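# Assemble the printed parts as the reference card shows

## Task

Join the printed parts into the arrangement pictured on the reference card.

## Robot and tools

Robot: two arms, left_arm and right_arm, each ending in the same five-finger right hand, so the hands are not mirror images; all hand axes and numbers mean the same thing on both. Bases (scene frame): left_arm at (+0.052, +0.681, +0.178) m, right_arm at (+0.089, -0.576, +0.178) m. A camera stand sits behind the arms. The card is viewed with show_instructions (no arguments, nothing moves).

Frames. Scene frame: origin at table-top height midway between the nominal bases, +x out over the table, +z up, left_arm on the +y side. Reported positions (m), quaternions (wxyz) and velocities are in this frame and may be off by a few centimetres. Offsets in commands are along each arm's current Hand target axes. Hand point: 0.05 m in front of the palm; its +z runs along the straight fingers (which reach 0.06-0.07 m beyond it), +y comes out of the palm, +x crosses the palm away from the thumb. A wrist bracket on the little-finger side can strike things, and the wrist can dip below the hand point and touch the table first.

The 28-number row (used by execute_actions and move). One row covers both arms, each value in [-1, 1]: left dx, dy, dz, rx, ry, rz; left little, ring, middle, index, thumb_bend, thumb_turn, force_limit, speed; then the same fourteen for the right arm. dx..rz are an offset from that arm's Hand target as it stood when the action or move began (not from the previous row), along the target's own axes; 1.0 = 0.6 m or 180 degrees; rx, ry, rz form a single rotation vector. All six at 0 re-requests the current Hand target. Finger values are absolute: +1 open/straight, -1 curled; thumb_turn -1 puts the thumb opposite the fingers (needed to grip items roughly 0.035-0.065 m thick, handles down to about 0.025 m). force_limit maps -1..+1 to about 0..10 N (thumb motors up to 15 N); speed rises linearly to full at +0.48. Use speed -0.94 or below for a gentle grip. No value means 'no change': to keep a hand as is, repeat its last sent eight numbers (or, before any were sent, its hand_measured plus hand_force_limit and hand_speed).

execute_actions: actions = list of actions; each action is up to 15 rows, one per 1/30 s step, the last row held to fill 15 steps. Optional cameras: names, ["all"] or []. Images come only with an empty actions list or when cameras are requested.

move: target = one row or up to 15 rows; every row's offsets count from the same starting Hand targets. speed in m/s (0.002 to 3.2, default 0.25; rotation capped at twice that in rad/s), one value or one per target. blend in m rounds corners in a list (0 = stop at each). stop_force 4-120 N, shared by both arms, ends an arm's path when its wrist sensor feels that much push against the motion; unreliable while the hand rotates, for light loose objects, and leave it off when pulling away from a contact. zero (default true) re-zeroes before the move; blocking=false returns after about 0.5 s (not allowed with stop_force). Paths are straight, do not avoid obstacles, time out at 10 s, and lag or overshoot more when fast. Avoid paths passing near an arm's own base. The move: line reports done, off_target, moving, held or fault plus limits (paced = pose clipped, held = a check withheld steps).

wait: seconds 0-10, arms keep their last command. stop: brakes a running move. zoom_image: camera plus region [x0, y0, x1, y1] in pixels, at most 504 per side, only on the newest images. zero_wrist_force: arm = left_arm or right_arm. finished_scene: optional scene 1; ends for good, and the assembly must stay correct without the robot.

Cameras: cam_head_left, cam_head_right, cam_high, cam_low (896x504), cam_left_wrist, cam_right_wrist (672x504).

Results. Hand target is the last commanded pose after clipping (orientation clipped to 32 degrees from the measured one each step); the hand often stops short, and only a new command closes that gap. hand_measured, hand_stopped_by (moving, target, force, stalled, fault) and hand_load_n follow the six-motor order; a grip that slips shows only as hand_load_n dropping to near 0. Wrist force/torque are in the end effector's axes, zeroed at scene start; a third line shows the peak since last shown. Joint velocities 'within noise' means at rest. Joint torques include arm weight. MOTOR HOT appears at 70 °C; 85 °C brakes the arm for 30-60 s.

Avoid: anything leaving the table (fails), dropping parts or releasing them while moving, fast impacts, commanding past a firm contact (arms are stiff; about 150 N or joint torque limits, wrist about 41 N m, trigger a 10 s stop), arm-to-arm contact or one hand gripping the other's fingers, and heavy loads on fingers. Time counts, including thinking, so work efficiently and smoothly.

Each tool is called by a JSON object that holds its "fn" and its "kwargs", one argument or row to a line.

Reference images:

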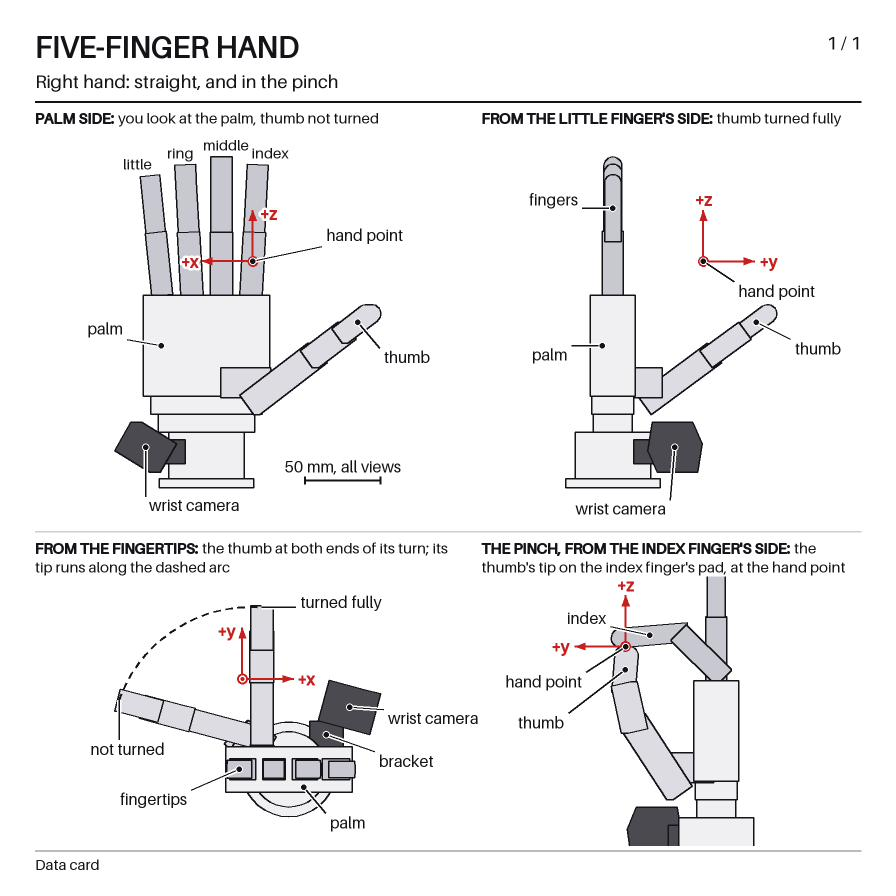

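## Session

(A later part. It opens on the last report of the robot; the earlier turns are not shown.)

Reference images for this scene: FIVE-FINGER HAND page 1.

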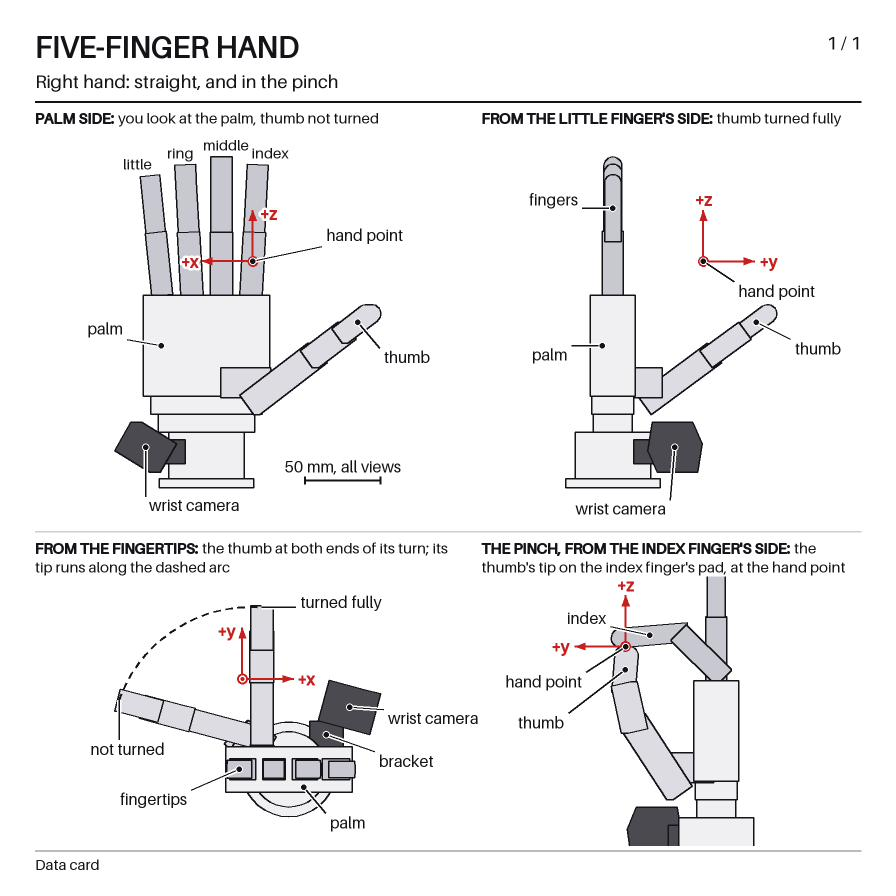

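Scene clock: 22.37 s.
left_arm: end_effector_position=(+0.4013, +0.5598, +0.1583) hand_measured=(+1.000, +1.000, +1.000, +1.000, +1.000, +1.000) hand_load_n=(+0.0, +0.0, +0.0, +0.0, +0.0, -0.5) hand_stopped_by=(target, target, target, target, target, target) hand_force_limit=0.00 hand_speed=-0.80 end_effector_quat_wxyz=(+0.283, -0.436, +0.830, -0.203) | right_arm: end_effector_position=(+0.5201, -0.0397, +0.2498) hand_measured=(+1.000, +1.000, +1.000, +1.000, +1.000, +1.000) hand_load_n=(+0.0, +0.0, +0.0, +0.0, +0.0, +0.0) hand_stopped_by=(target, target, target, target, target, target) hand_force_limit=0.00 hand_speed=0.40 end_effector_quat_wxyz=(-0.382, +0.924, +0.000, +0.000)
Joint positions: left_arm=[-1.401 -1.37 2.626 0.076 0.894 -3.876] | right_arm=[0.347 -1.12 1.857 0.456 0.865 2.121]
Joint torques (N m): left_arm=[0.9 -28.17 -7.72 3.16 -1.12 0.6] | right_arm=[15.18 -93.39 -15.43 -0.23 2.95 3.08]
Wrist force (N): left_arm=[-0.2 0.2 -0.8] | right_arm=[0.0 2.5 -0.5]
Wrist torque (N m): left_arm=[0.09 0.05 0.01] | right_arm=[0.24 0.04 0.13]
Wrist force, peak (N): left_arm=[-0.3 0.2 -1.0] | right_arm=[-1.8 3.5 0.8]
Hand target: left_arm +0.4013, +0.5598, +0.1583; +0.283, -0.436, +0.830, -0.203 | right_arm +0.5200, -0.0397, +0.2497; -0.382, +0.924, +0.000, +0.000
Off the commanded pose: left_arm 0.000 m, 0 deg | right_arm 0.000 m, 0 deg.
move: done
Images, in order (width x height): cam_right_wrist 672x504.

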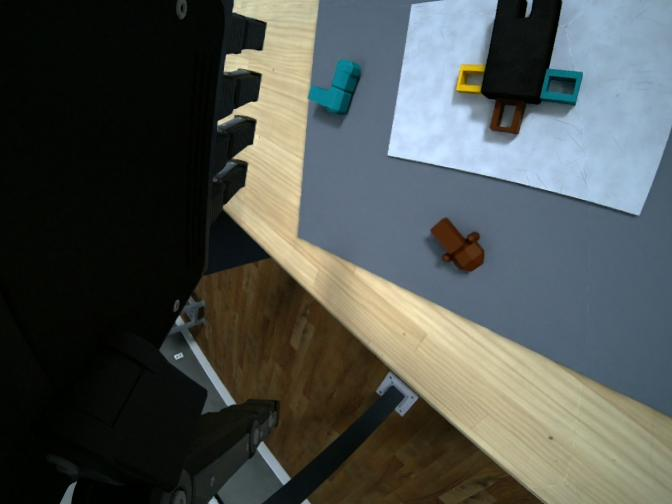

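{"fn": "move", "kwargs": {
  "target": [0,0,0,0,0,0,1,1,1,1,1,1,0,-0.8,0.0917,-0.0943,0.4006,0,0,0,1,1,1,1,1,-1,0,0.4],
  "speed": 0.3,
  "cameras": ["cam_right_wrist","cam_high","cam_low","cam_head_right"]
}}

{"fn": "zoom_image", "kwargs": {
  "camera": "cam_high",
  "region": [440, 80, 560, 210]
}}

{"fn": "zoom_image", "kwargs": {
  "camera": "cam_head_right",
  "region": [385, 290, 505, 410]
}}

{"fn": "zoom_image", "kwargs": {
  "camera": "cam_low",
  "region": [430, 190, 580, 310]
}}

Scene clock: 28.13 s.
left_arm: end_effector_position=(+0.4013, +0.5598, +0.1583) hand_measured=(+1.000, +1.000, +1.000, +1.000, +1.000, +1.000) hand_load_n=(+0.0, +0.0, +0.0, +0.0, +0.0, +0.0) hand_stopped_by=(target, target, target, target, target, target) hand_force_limit=0.00 hand_speed=-0.80 end_effector_quat_wxyz=(+0.283, -0.436, +0.830, -0.203) | right_arm: end_effector_position=(+0.5749, +0.1701, +0.1197) hand_measured=(+1.000, +1.000, +1.000, +1.000, +1.000, -1.000) hand_load_n=(+0.0, +0.0, +0.0, +0.0, +0.0, +0.0) hand_stopped_by=(target, target, target, target, target, target) hand_force_limit=0.00 hand_speed=0.40 end_effector_quat_wxyz=(-0.383, +0.924, +0.000, +0.000)
Joint positions: left_arm=[-1.401 -1.37 2.626 0.076 0.894 -3.876] | right_arm=[0.576 -0.768 1.475 0.327 0.967 2.38]
Joint torques (N m): left_arm=[-0.38 -28.24 -8.39 3.13 -1.09 0.32] | right_arm=[15.28 -77.1 -41.15 5.94 3.08 3.51]
Wrist force (N): left_arm=[-0.7 -0.3 -0.5] | right_arm=[0.6 2.6 0.1]
Wrist torque (N m): left_arm=[-0.01 0.13 -0.04] | right_arm=[0.13 -0.06 0.13]
Wrist force, peak (N): left_arm=[-0.7 0.5 -0.7] | right_arm=[0.0 3.3 -2.0]
Hand target: left_arm +0.4013, +0.5598, +0.1583; +0.283, -0.436, +0.830, -0.203 | right_arm +0.5749, +0.1703, +0.1197; -0.382, +0.924, +0.000, +0.000
Off the commanded pose: left_arm 0.000 m, 0 deg | right_arm 0.000 m, 0 deg.
move: done
Images, in order (width x height): cam_head_right 896x504, cam_high 896x504, cam_low 896x504, cam_right_wrist 672x504.

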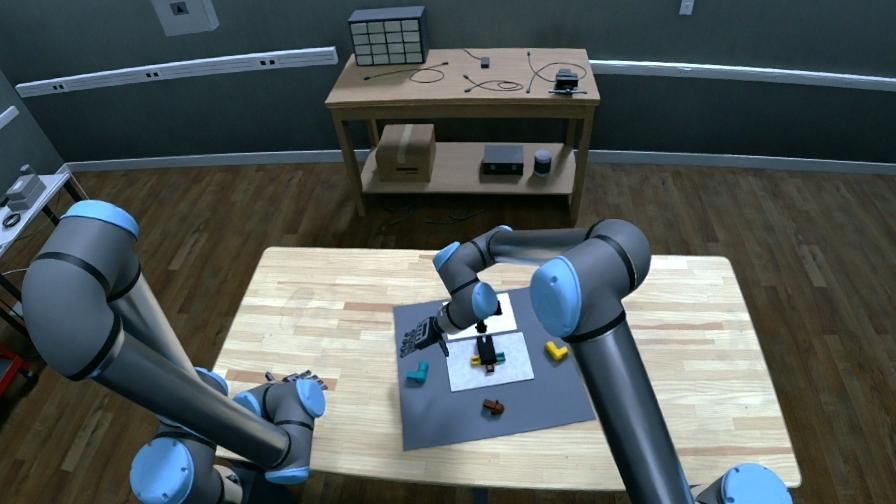

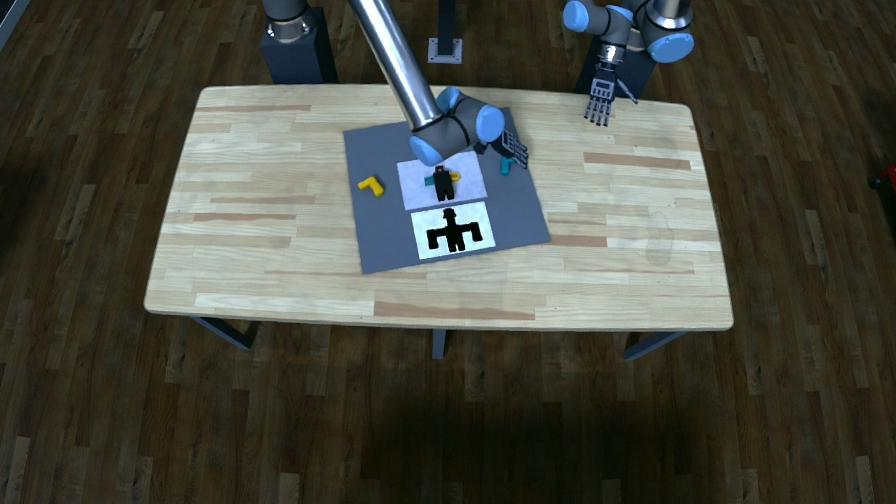

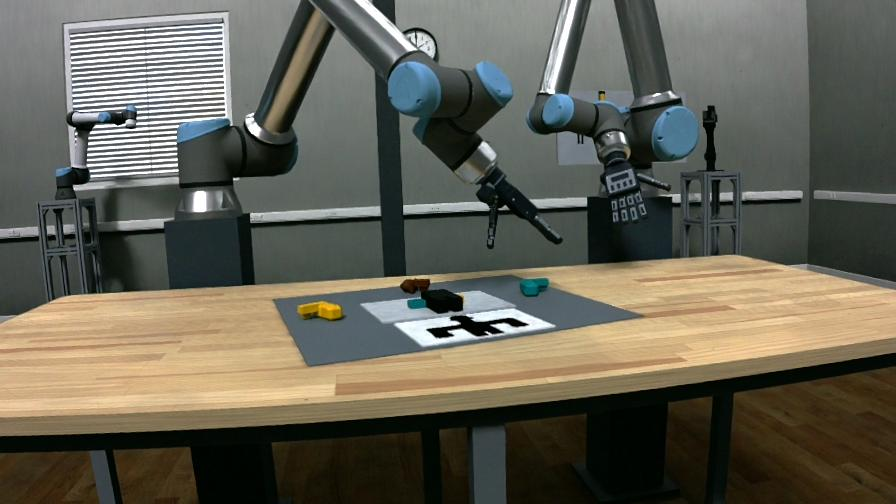

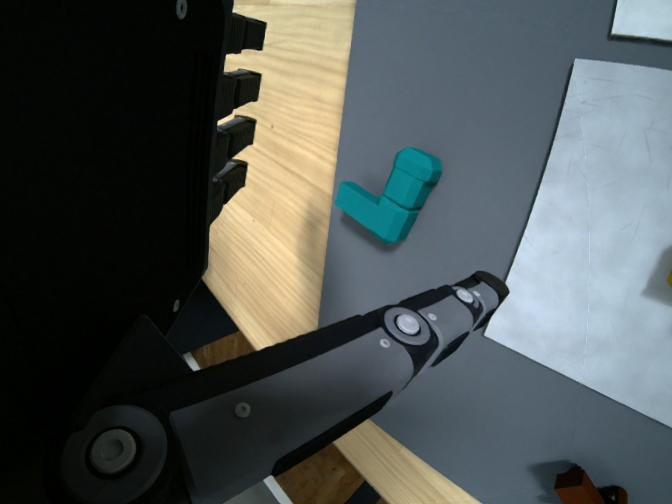

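Scaled by 3.877.

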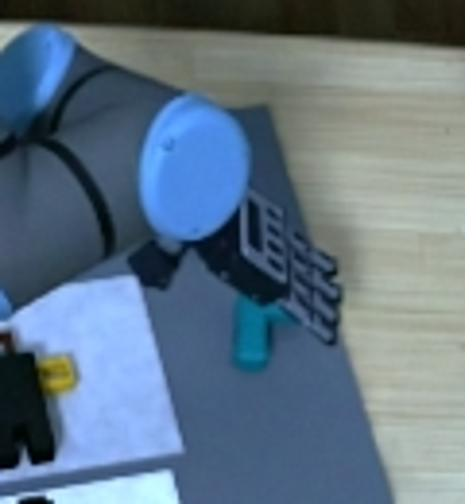

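Scaled by 4.200.

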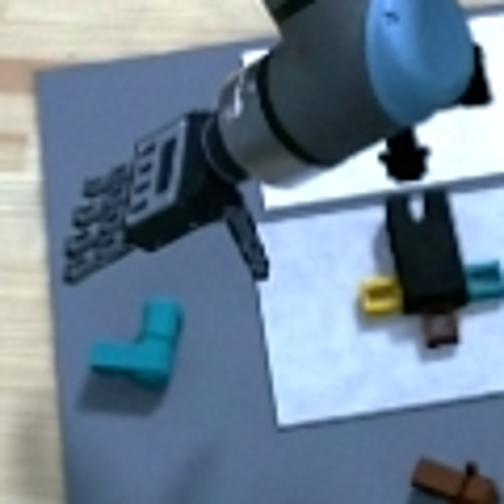

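Scaled by 3.360.

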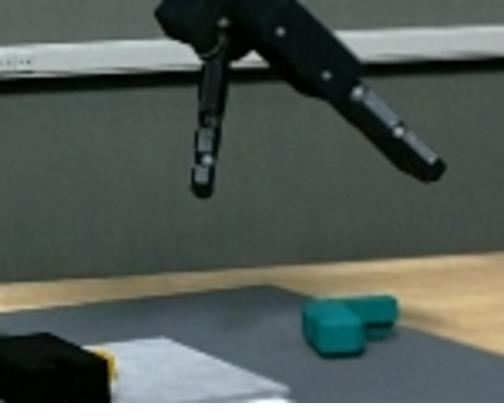

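{"fn": "move", "kwargs": {
  "target": [0,0,0,0,0,0,1,1,1,1,1,1,0,-0.8,0.0417,-0.0295,0.0295,-0.0833,0,0,-1,-1,1,1,0.5,-1,0,0.2],
  "speed": 0.25,
  "cameras": ["cam_right_wrist","cam_high","cam_low"]
}}

{"fn": "zoom_image", "kwargs": {
  "camera": "cam_low",
  "region": [430, 190, 580, 310]
}}

{"fn": "zoom_image", "kwargs": {
  "camera": "cam_high",
  "region": [440, 80, 560, 210]
}}

Scene clock: 32.13 s.
left_arm: end_effector_position=(+0.4013, +0.5598, +0.1583) hand_measured=(+1.000, +1.000, +1.000, +1.000, +1.000, +1.000) hand_load_n=(+0.0, +0.0, +0.0, +0.0, +0.0, +0.0) hand_stopped_by=(target, target, target, target, target, target) hand_force_limit=0.00 hand_speed=-0.80 end_effector_quat_wxyz=(+0.283, -0.436, +0.830, -0.203) | right_arm: end_effector_position=(+0.5999, +0.1953, +0.1196) hand_measured=(-1.000, -1.000, +1.000, +1.000, +0.500, -1.000) hand_load_n=(+0.0, +0.0, +0.0, +0.0, +0.0, +0.0) hand_stopped_by=(target, target, target, target, target, target) hand_force_limit=0.00 hand_speed=0.20 end_effector_quat_wxyz=(-0.259, +0.966, +0.000, +0.000)
Joint positions: left_arm=[-1.401 -1.37 2.626 0.076 0.894 -3.876] | right_arm=[0.643 -0.648 1.211 0.65 1.18 2.348]
Joint torques (N m): left_arm=[0.32 -28.54 -9.12 3.77 -1.41 0.11] | right_arm=[13.44 -86.48 -45.69 6.55 3.33 -3.66]
Wrist force (N): left_arm=[-0.5 -0.5 -0.2] | right_arm=[0.1 2.8 -0.5]
Wrist torque (N m): left_arm=[-0.06 0.08 -0.04] | right_arm=[0.11 -0.01 0.23]
Wrist force, peak (N): left_arm=[-0.9 -0.4 -0.2] | right_arm=[0.0 3.4 -0.2]
Hand target: left_arm +0.4013, +0.5598, +0.1583; +0.283, -0.436, +0.830, -0.203 | right_arm +0.5999, +0.1953, +0.1196; -0.259, +0.966, +0.000, +0.000
Off the commanded pose: left_arm 0.000 m, 0 deg | right_arm 0.000 m, 0 deg.
move: done
Images, in order (width x height): cam_high 896x504, cam_low 896x504, cam_right_wrist 672x504.

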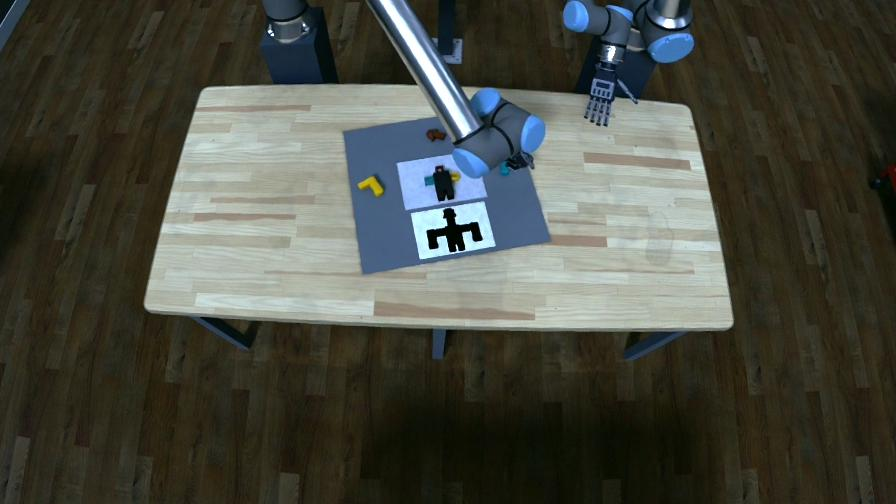

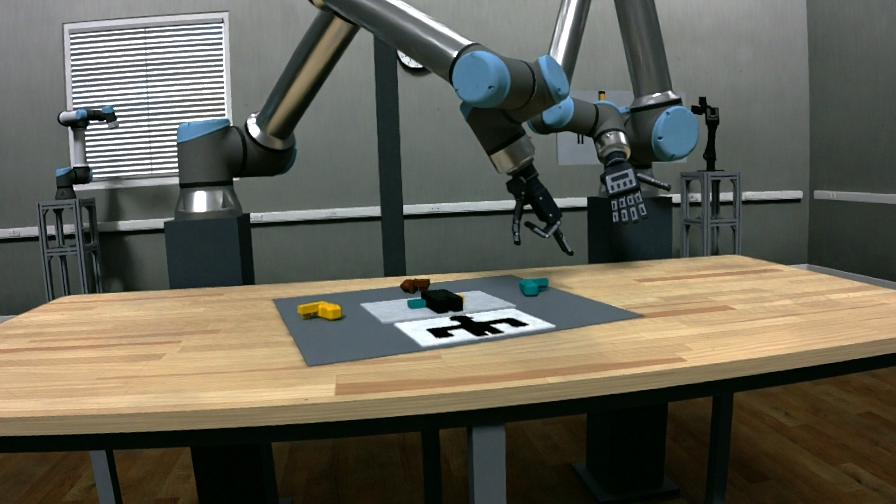

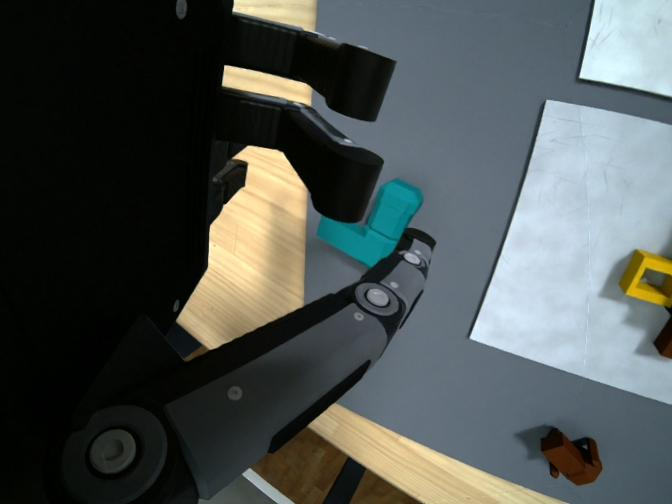

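Scaled by 3.360.

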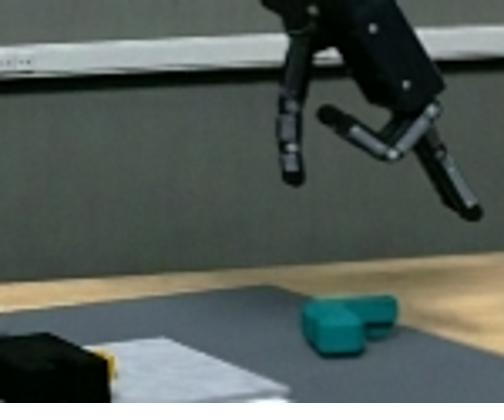

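Scaled by 3.877.

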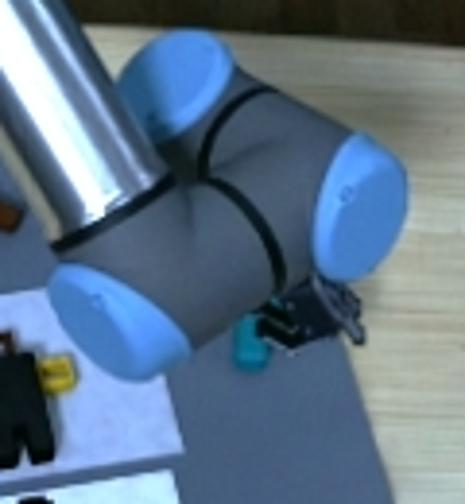

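{"fn": "move", "kwargs": {
  "target": [0,0,0,0,0,0,1,1,1,1,1,1,0,-0.8,0,0,0,0.1667,0,0,-1,-1,1,1,0.5,-1,0,0.2],
  "speed": 0.25,
  "cameras": ["cam_right_wrist","cam_high","cam_low"]
}}

{"fn": "zoom_image", "kwargs": {
  "camera": "cam_low",
  "region": [430, 190, 580, 310]
}}

{"fn": "zoom_image", "kwargs": {
  "camera": "cam_high",
  "region": [440, 80, 560, 210]
}}

Scene clock: 34.43 s.
left_arm: end_effector_position=(+0.4013, +0.5598, +0.1583) hand_measured=(+1.000, +1.000, +1.000, +1.000, +1.000, +1.000) hand_load_n=(+0.0, +0.0, +0.0, +0.0, +0.0, +0.0) hand_stopped_by=(target, target, target, target, target, target) hand_force_limit=0.00 hand_speed=-0.80 end_effector_quat_wxyz=(+0.283, -0.436, +0.830, -0.203) | right_arm: end_effector_position=(+0.5999, +0.1953, +0.1196) hand_measured=(-1.000, -1.000, +1.000, +1.000, +0.500, -1.000) hand_load_n=(+0.5, +0.0, -0.5, +0.0, +0.5, +0.0) hand_stopped_by=(target, target, target, target, target, target) hand_force_limit=0.00 hand_speed=0.20 end_effector_quat_wxyz=(-0.500, +0.866, +0.000, +0.000)
Joint positions: left_arm=[-1.401 -1.37 2.626 0.076 0.894 -3.876] | right_arm=[0.525 -0.768 1.532 0.042 0.766 2.498]
Joint torques (N m): left_arm=[0.06 -26.55 -8.23 3.25 -1.24 0.33] | right_arm=[-14.88 -118.32 -19.07 -1.7 -5.44 3.21]
Wrist force (N): left_arm=[-0.6 0.0 -0.4] | right_arm=[0.1 2.7 -1.3]
Wrist torque (N m): left_arm=[0.01 0.10 -0.02] | right_arm=[0.25 0.09 0.05]
Wrist force, peak (N): left_arm=[-0.3 -0.4 -0.9] | right_arm=[0.3 3.7 -1.5]
Hand target: left_arm +0.4013, +0.5598, +0.1583; +0.283, -0.436, +0.830, -0.203 | right_arm +0.5999, +0.1953, +0.1196; -0.500, +0.866, +0.000, +0.000
Off the commanded pose: left_arm 0.000 m, 0 deg | right_arm 0.000 m, 0 deg.
move: done
Images, in order (width x height): cam_high 896x504, cam_low 896x504, cam_right_wrist 672x504.

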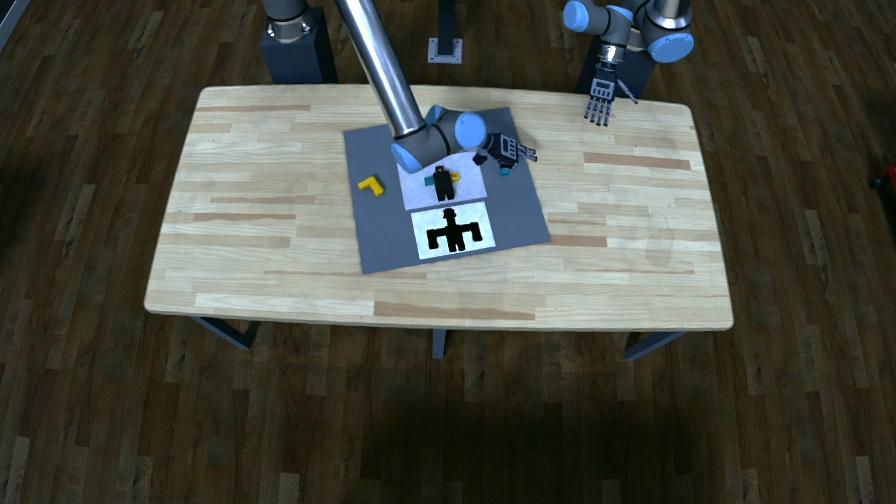

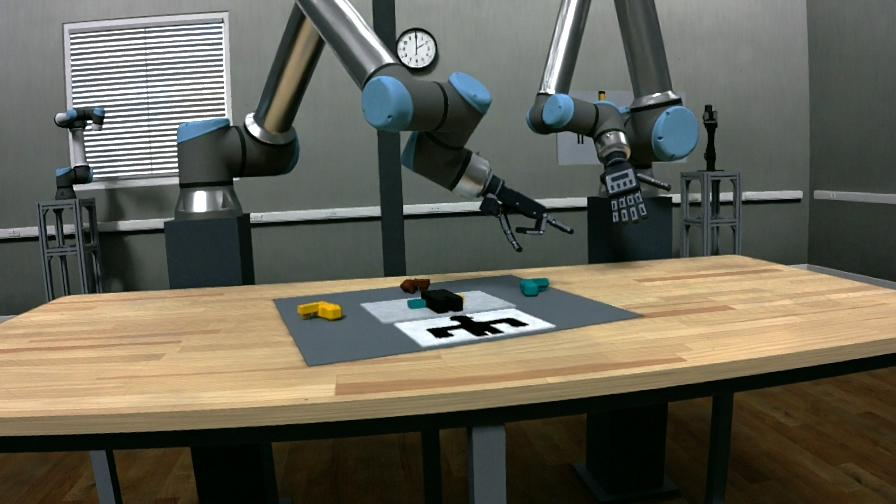

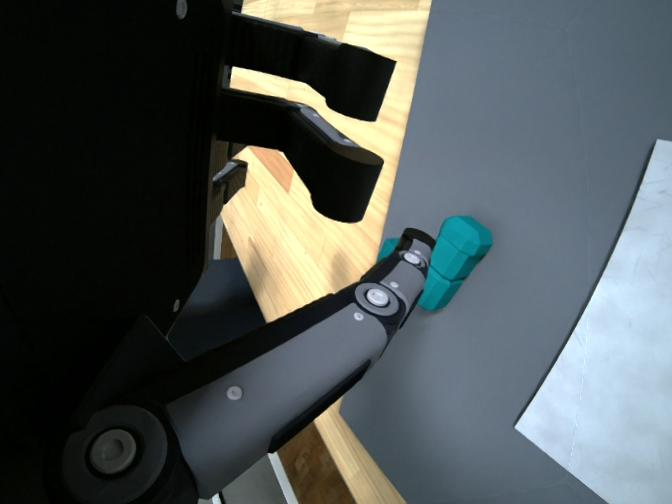

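Scaled by 3.360.

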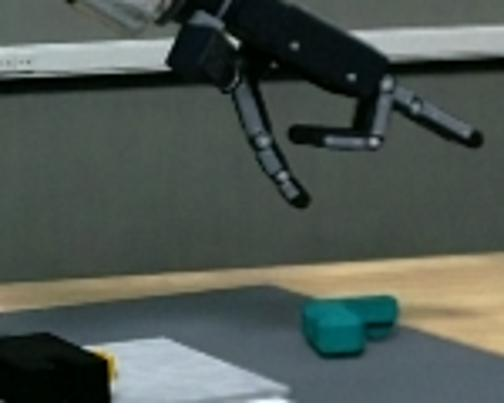

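Scaled by 3.877.

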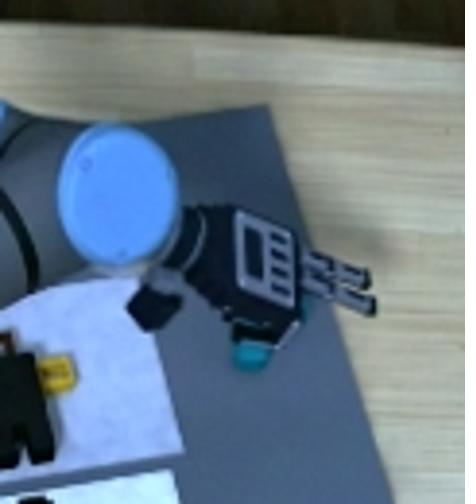

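{"fn": "move", "kwargs": {
  "target": [0,0,0,0,0,0,1,1,1,1,1,1,0,-0.8,0,0.1167,0.048,0,0,0,-1,-1,1,1,0.5,-1,0,0.2],
  "speed": 0.2,
  "cameras": ["cam_right_wrist","cam_high","cam_low"]
}}

{"fn": "zoom_image", "kwargs": {
  "camera": "cam_low",
  "region": [470, 220, 590, 310]
}}

{"fn": "zoom_image", "kwargs": {
  "camera": "cam_high",
  "region": [440, 100, 560, 200]
}}

Scene clock: 36.17 s.
left_arm: end_effector_position=(+0.4013, +0.5598, +0.1583) hand_measured=(+1.000, +1.000, +1.000, +1.000, +1.000, +1.000) hand_load_n=(+0.0, +0.0, +0.0, +0.0, +0.0, +0.0) hand_stopped_by=(target, target, target, target, target, target) hand_force_limit=0.00 hand_speed=-0.80 end_effector_quat_wxyz=(+0.283, -0.436, +0.830, -0.203) | right_arm: end_effector_position=(+0.5998, +0.1852, +0.0449) hand_measured=(-1.000, -1.000, +1.000, +1.000, +0.500, -1.000) hand_load_n=(+0.0, +0.0, +0.0, +0.0, +0.0, +0.0) hand_stopped_by=(target, target, target, target, target, target) hand_force_limit=0.00 hand_speed=0.20 end_effector_quat_wxyz=(-0.500, +0.866, +0.000, +0.000) end_effector_velocity=(+0.000, +0.000, -0.003) end_effector_angular_velocity=(+0.000, +0.000, +0.000)
Joint positions: left_arm=[-1.401 -1.37 2.626 0.076 0.894 -3.876] | right_arm=[0.514 -0.686 1.547 -0.047 0.758 2.486]
Joint velocities: left_arm=[within noise] | right_arm=[0 0.005 -0.001 -0.004 0 0]
Joint torques (N m): left_arm=[-0.46 -26.44 -8.53 3.2 -1.25 0.51] | right_arm=[-13.19 -79.61 -37.6 -0.71 -5.41 -3.24]
Wrist force (N): left_arm=[-0.2 0.1 -0.4] | right_arm=[0.6 2.6 -0.7]
Wrist torque (N m): left_arm=[0.04 0.05 0.00] | right_arm=[0.20 -0.04 0.30]
Wrist force, peak (N): left_arm=[-0.4 0.0 -1.0] | right_arm=[0.4 4.1 -0.9]
Hand target: left_arm +0.4013, +0.5598, +0.1583; +0.283, -0.436, +0.830, -0.203 | right_arm +0.5999, +0.1852, +0.0446; -0.500, +0.866, +0.000, +0.000
Off the commanded pose: left_arm 0.000 m, 0 deg | right_arm 0.000 m, 0 deg.
move: done
Images, in order (width x height): cam_high 896x504, cam_low 896x504, cam_right_wrist 672x504.

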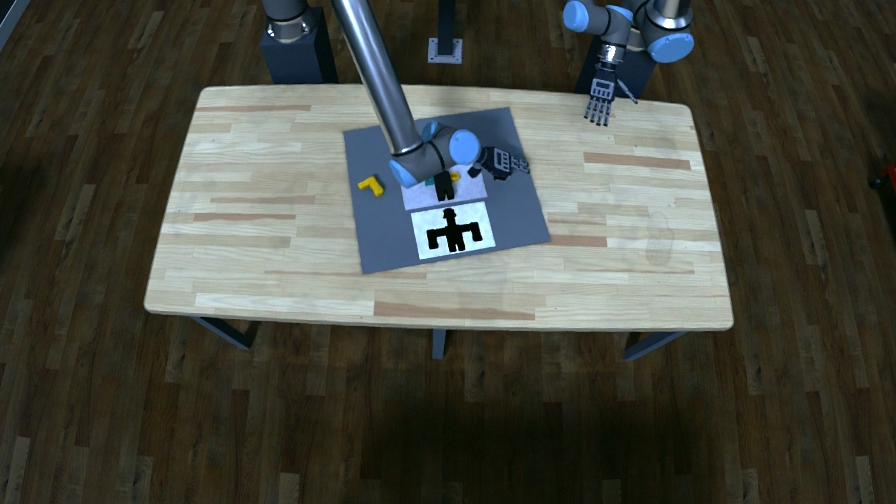

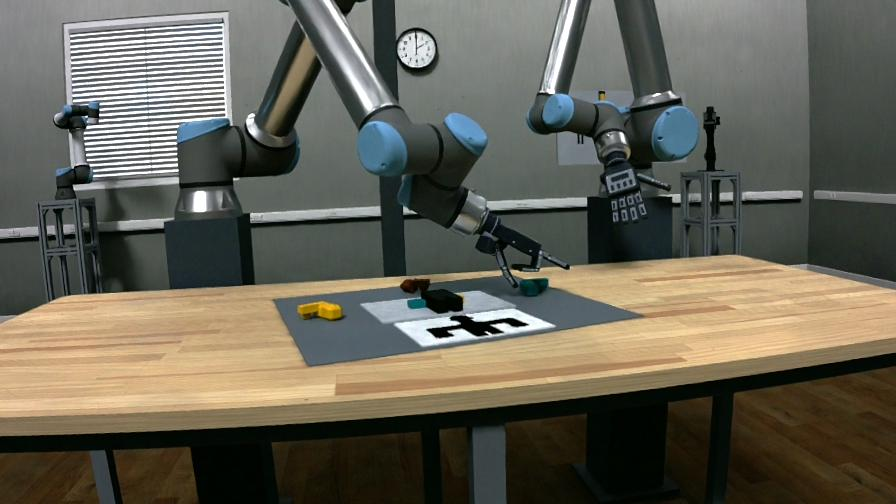

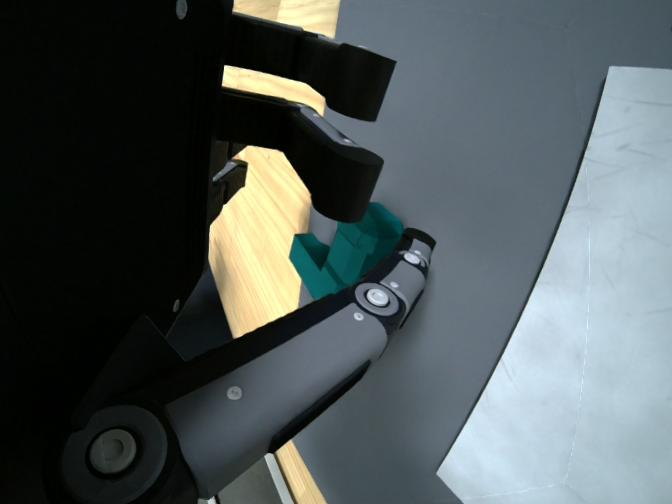

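Scaled by 4.200.

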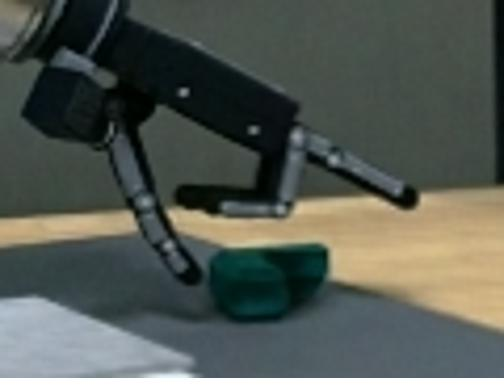

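Scaled by 4.200.

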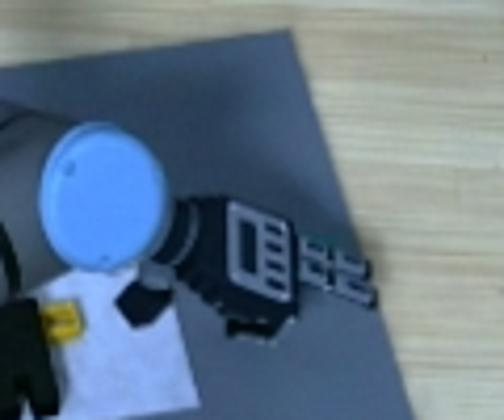

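{"fn": "move", "kwargs": {
  "target": [0,0,0,0,0,0,1,1,1,1,1,1,0,-0.8,0,0.032,0.0146,0,0,0,-1,-1,1,1,0.5,-1,0,0.2],
  "speed": 0.1
}}

{"fn": "move", "kwargs": {
  "target": [0,0,0,0,0,0,1,1,1,1,1,1,0,-0.8,0,0,0,0,0,0,-1,-1,-0.25,-0.25,0.5,-1,-0.6,-0.88],
  "cameras": ["cam_right_wrist","cam_high","cam_low"]
}}

{"fn": "zoom_image", "kwargs": {
  "camera": "cam_low",
  "region": [470, 220, 590, 310]
}}

Scene clock: 41.77 s.
left_arm: end_effector_position=(+0.4013, +0.5598, +0.1583) hand_measured=(+1.000, +1.000, +1.000, +1.000, +1.000, +1.000) hand_load_n=(+0.0, +0.0, +0.0, +0.0, +0.0, -0.5) hand_stopped_by=(target, target, target, target, target, target) hand_force_limit=0.00 hand_speed=-0.80 end_effector_quat_wxyz=(+0.283, -0.436, +0.830, -0.203) | right_arm: end_effector_position=(+0.5998, +0.1832, +0.0238) hand_measured=(-1.000, -1.000, +1.000, +1.000, +0.500, -1.000) hand_load_n=(+0.0, +0.0, +0.0, +0.0, +0.0, +0.0) hand_stopped_by=(target, target, target, target, target, target) hand_force_limit=0.00 hand_speed=0.20 end_effector_quat_wxyz=(-0.500, +0.866, +0.000, +0.000)
Joint positions: left_arm=[-1.401 -1.37 2.626 0.076 0.894 -3.876] | right_arm=[0.512 -0.661 1.547 -0.07 0.757 2.484]
Joint torques (N m): left_arm=[0.99 -26.25 -7.25 3.4 -0.94 0.58] | right_arm=[-14.49 -78.44 -29.99 -1.48 -5.16 -3.41]
Wrist force (N): left_arm=[0.1 -0.2 -0.1] | right_arm=[0.1 3.0 -0.9]
Wrist torque (N m): left_arm=[-0.02 -0.01 0.02] | right_arm=[0.25 0.03 0.28]
Wrist force, peak (N): left_arm=[-0.9 -0.7 -0.3] | right_arm=[0.5 3.2 -1.4]
Hand target: left_arm +0.4013, +0.5598, +0.1583; +0.283, -0.436, +0.830, -0.203 | right_arm +0.5999, +0.1832, +0.0236; -0.500, +0.866, +0.000, +0.000
Off the commanded pose: left_arm 0.000 m, 0 deg | right_arm 0.000 m, 0 deg.
move: done

Scene clock: 45.77 s.
left_arm: end_effector_position=(+0.4013, +0.5598, +0.1583) hand_measured=(+1.000, +1.000, +1.000, +1.000, +1.000, +1.000) hand_load_n=(+0.0, +0.0, +0.0, +0.0, +0.0, -0.5) hand_stopped_by=(target, target, target, target, target, target) hand_force_limit=0.00 hand_speed=-0.80 end_effector_quat_wxyz=(+0.283, -0.436, +0.830, -0.203) | right_arm: end_effector_position=(+0.5999, +0.1832, +0.0236) hand_measured=(-1.000, -1.000, +0.166, -0.250, +0.500, -1.000) hand_load_n=(+0.0, +0.0, +2.0, +0.0, +0.0, +0.0) hand_stopped_by=(target, target, force, target, target, target) hand_force_limit=-0.60 hand_speed=-0.88 end_effector_quat_wxyz=(-0.500, +0.866, +0.000, +0.000)
Joint positions: left_arm=[-1.401 -1.37 2.626 0.076 0.894 -3.876] | right_arm=[0.512 -0.661 1.547 -0.07 0.757 2.484]
Joint torques (N m): left_arm=[-0.58 -27.98 -7.81 3.26 -1.41 0.32] | right_arm=[-12.5 -75.8 -29.05 1.22 0.06 -3.32]
Wrist force (N): left_arm=[-0.3 -0.2 -0.3] | right_arm=[0.0 -0.7 -0.9]
Wrist torque (N m): left_arm=[-0.02 0.06 -0.02] | right_arm=[0.31 0.02 0.20]
Wrist force, peak (N): left_arm=[-0.9 -0.3 -0.5] | right_arm=[0.3 3.2 -1.3]
Hand target: left_arm +0.4013, +0.5598, +0.1583; +0.283, -0.436, +0.830, -0.203 | right_arm +0.5999, +0.1832, +0.0236; -0.500, +0.866, +0.000, +0.000
Off the commanded pose: left_arm 0.000 m, 0 deg | right_arm 0.000 m, 0 deg.
move: done
Images, in order (width x height): cam_high 896x504, cam_low 896x504, cam_right_wrist 672x504.

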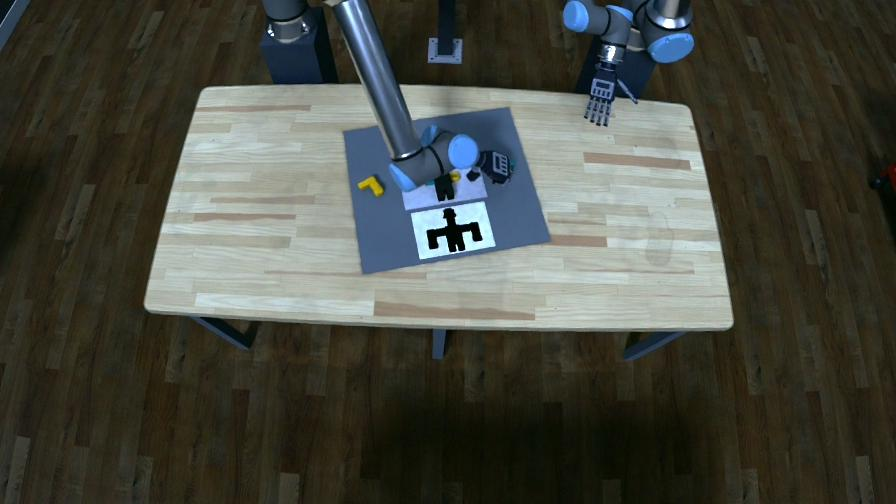

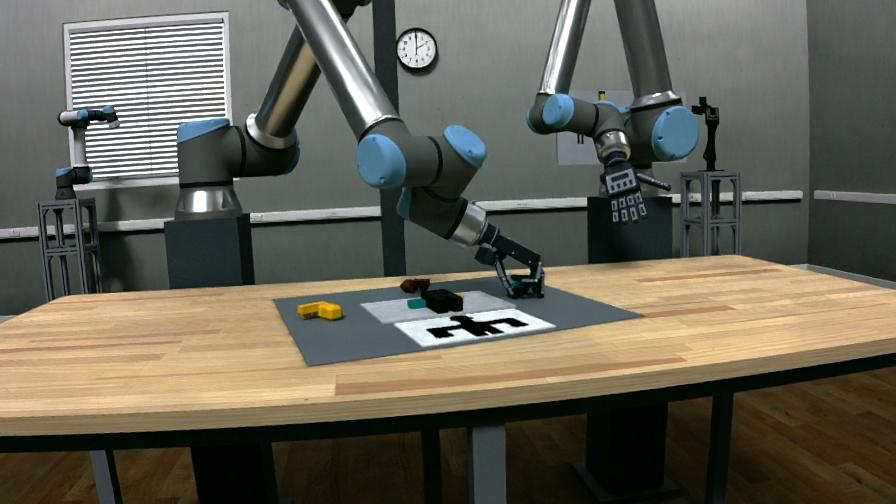

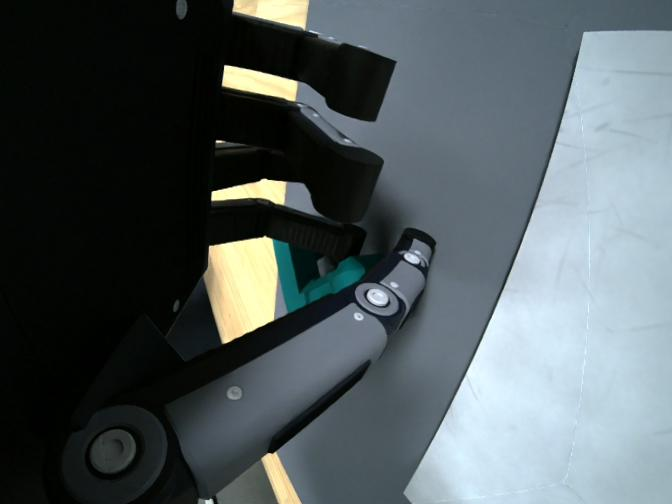

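Scaled by 4.200.

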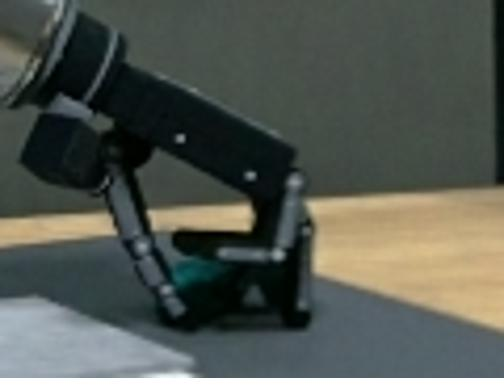

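{"fn": "zoom_image", "kwargs": {
  "camera": "cam_right_wrist",
  "region": [200, 180, 450, 340]
}}

{"fn": "zoom_image", "kwargs": {
  "camera": "cam_high",
  "region": [460, 130, 540, 200]
}}

{"fn": "zoom_image", "kwargs": {
  "camera": "cam_low",
  "region": [490, 255, 560, 310]
}}

Scaled by 2.016 from the camera's 672x504 image, which has a finer 960x720 frame.

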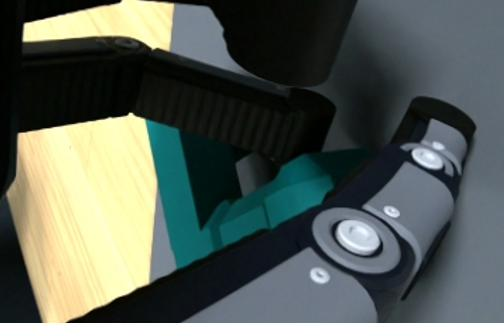

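Scaled by 6.300.

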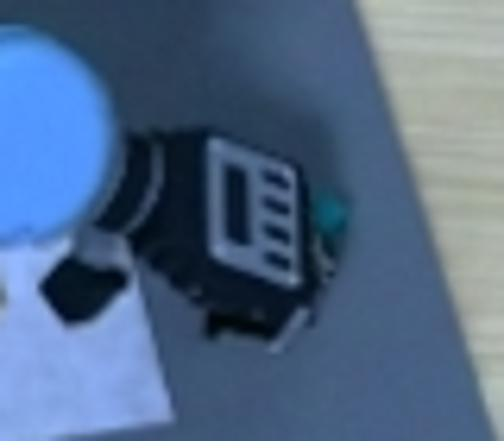

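Scaled by 7.200.

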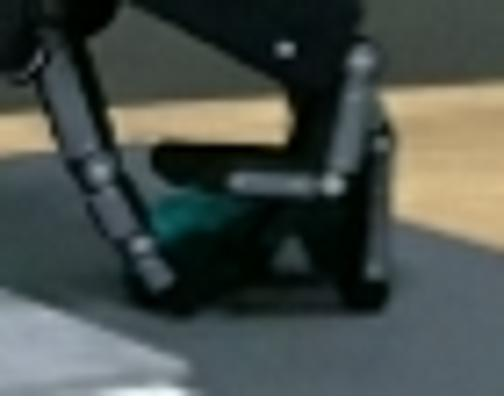

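{"fn": "move", "kwargs": {
  "target": [0,0,0,0,0,0,1,1,1,1,1,1,0,-0.8,0,0,0,0,0,0,-1,-1,1,1,0.5,-1,-0.6,-0.5]
}}

{"fn": "move", "kwargs": {
  "target": [0,0,0,0,0,0,1,1,1,1,1,1,0,-0.8,0,-0.1373,-0.069,0,0,0,-1,-1,1,1,0.5,-1,-0.6,-0.5],
  "cameras": ["cam_right_wrist","cam_high","cam_low"]
}}

{"fn": "zoom_image", "kwargs": {
  "camera": "cam_low",
  "region": [470, 220, 590, 310]
}}

{"fn": "zoom_image", "kwargs": {
  "camera": "cam_high",
  "region": [440, 100, 560, 200]
}}

Scene clock: 47.93 s.
left_arm: end_effector_position=(+0.4013, +0.5598, +0.1583) hand_measured=(+1.000, +1.000, +1.000, +1.000, +1.000, +1.000) hand_load_n=(+0.0, +0.0, +0.0, +0.0, +0.0, +0.0) hand_stopped_by=(target, target, target, target, target, target) hand_force_limit=0.00 hand_speed=-0.80 end_effector_quat_wxyz=(+0.283, -0.436, +0.830, -0.203) | right_arm: end_effector_position=(+0.5999, +0.1832, +0.0236) hand_measured=(-1.000, -1.000, +1.000, +1.000, +0.500, -1.000) hand_load_n=(+0.0, +0.0, +0.0, +0.0, +0.0, +0.0) hand_stopped_by=(target, target, target, target, target, target) hand_force_limit=-0.60 hand_speed=-0.50 end_effector_quat_wxyz=(-0.500, +0.866, +0.000, +0.000)
Joint positions: left_arm=[-1.401 -1.37 2.626 0.076 0.894 -3.876] | right_arm=[0.512 -0.661 1.547 -0.07 0.757 2.484]
Joint torques (N m): left_arm=[0.08 -27.15 -8.43 3.35 -1.19 0.49] | right_arm=[-12.36 -77.64 -20.87 4.22 2.47 -3.24]
Wrist force (N): left_arm=[-0.3 0.1 -0.2] | right_arm=[0.6 2.8 -0.7]
Wrist torque (N m): left_arm=[0.02 0.04 0.00] | right_arm=[0.21 -0.04 0.30]
Wrist force, peak (N): left_arm=[-0.6 -0.2 -0.9] | right_arm=[0.2 3.2 -1.4]
Hand target: left_arm +0.4013, +0.5598, +0.1583; +0.283, -0.436, +0.830, -0.203 | right_arm +0.5999, +0.1832, +0.0236; -0.500, +0.866, +0.000, +0.000
Off the commanded pose: left_arm 0.000 m, 0 deg | right_arm 0.000 m, 0 deg.
move: done

Scene clock: 48.97 s.
left_arm: end_effector_position=(+0.4013, +0.5598, +0.1583) hand_measured=(+1.000, +1.000, +1.000, +1.000, +1.000, +1.000) hand_load_n=(+0.0, +0.0, +0.0, +0.0, +0.0, +0.0) hand_stopped_by=(target, target, target, target, target, target) hand_force_limit=0.00 hand_speed=-0.80 end_effector_quat_wxyz=(+0.283, -0.436, +0.830, -0.203) | right_arm: end_effector_position=(+0.5999, +0.1885, +0.1153) hand_measured=(-1.000, -1.000, +1.000, +1.000, +0.500, -1.000) hand_load_n=(+0.0, +0.0, +0.0, +0.0, +0.5, +0.0) hand_stopped_by=(target, target, target, target, target, target) hand_force_limit=-0.60 hand_speed=-0.50 end_effector_quat_wxyz=(-0.500, +0.866, +0.000, +0.000)
Joint positions: left_arm=[-1.401 -1.37 2.626 0.076 0.894 -3.876] | right_arm=[0.518 -0.768 1.544 0.036 0.761 2.49]
Joint torques (N m): left_arm=[-0.42 -25.89 -8.15 3.29 -1.3 0.42] | right_arm=[13.3 -116.14 -41.35 4.87 2.92 -1.78]
Wrist force (N): left_arm=[-0.7 -0.1 -0.3] | right_arm=[0.2 2.5 -1.0]
Wrist torque (N m): left_arm=[0.01 0.12 -0.04] | right_arm=[0.20 0.07 0.25]
Wrist force, peak (N): left_arm=[-0.8 -0.4 -0.6] | right_arm=[0.5 4.1 -0.2]
Hand target: left_arm +0.4013, +0.5598, +0.1583; +0.283, -0.436, +0.830, -0.203 | right_arm +0.5999, +0.1886, +0.1156; -0.500, +0.866, +0.000, +0.000
Off the commanded pose: left_arm 0.000 m, 0 deg | right_arm 0.000 m, 0 deg.
move: done
Images, in order (width x height): cam_high 896x504, cam_low 896x504, cam_right_wrist 672x504.

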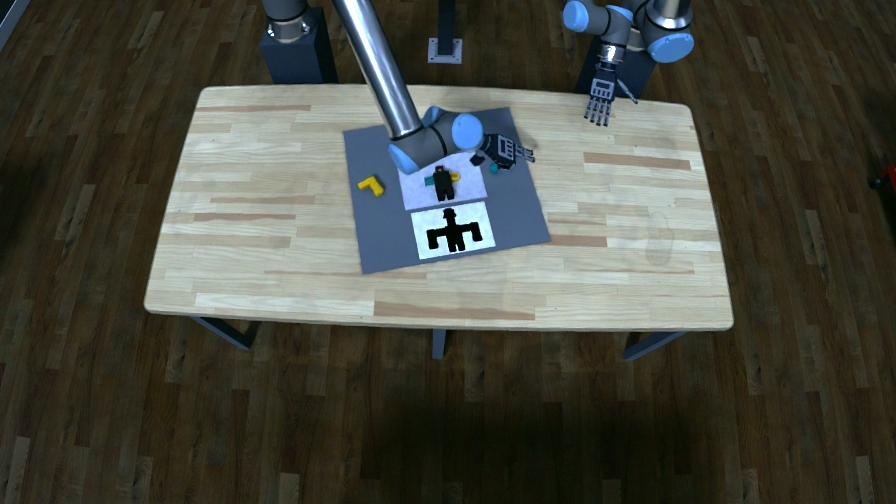

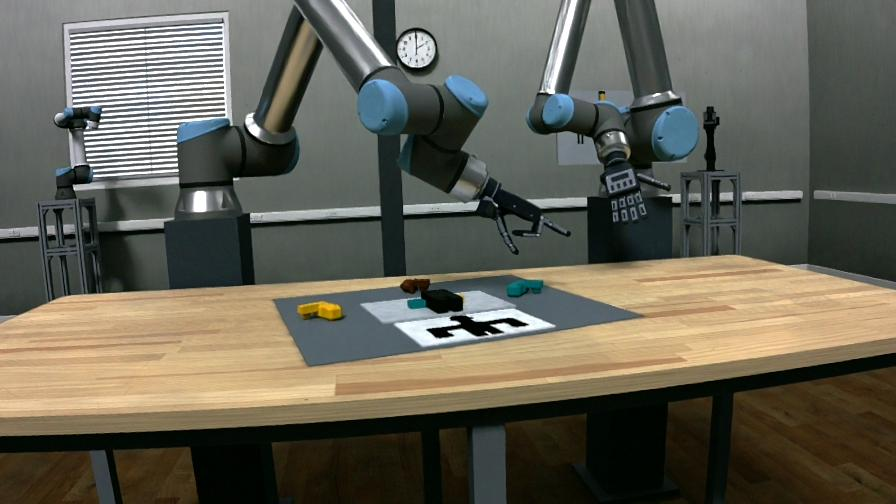

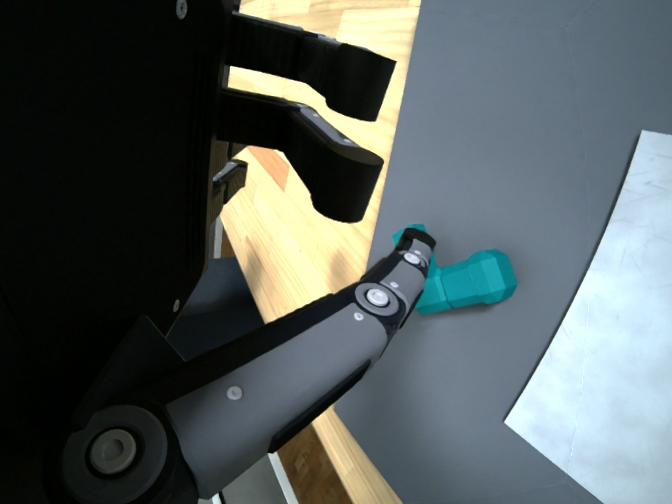

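Scaled by 4.200.

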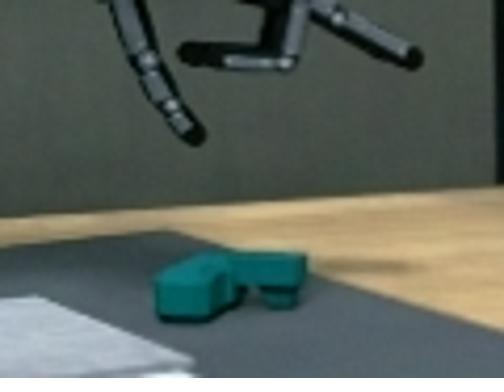

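Scaled by 4.200.

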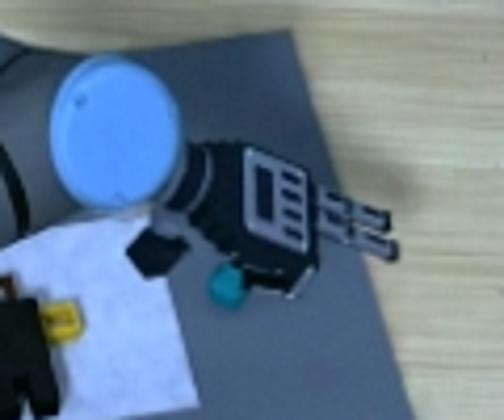

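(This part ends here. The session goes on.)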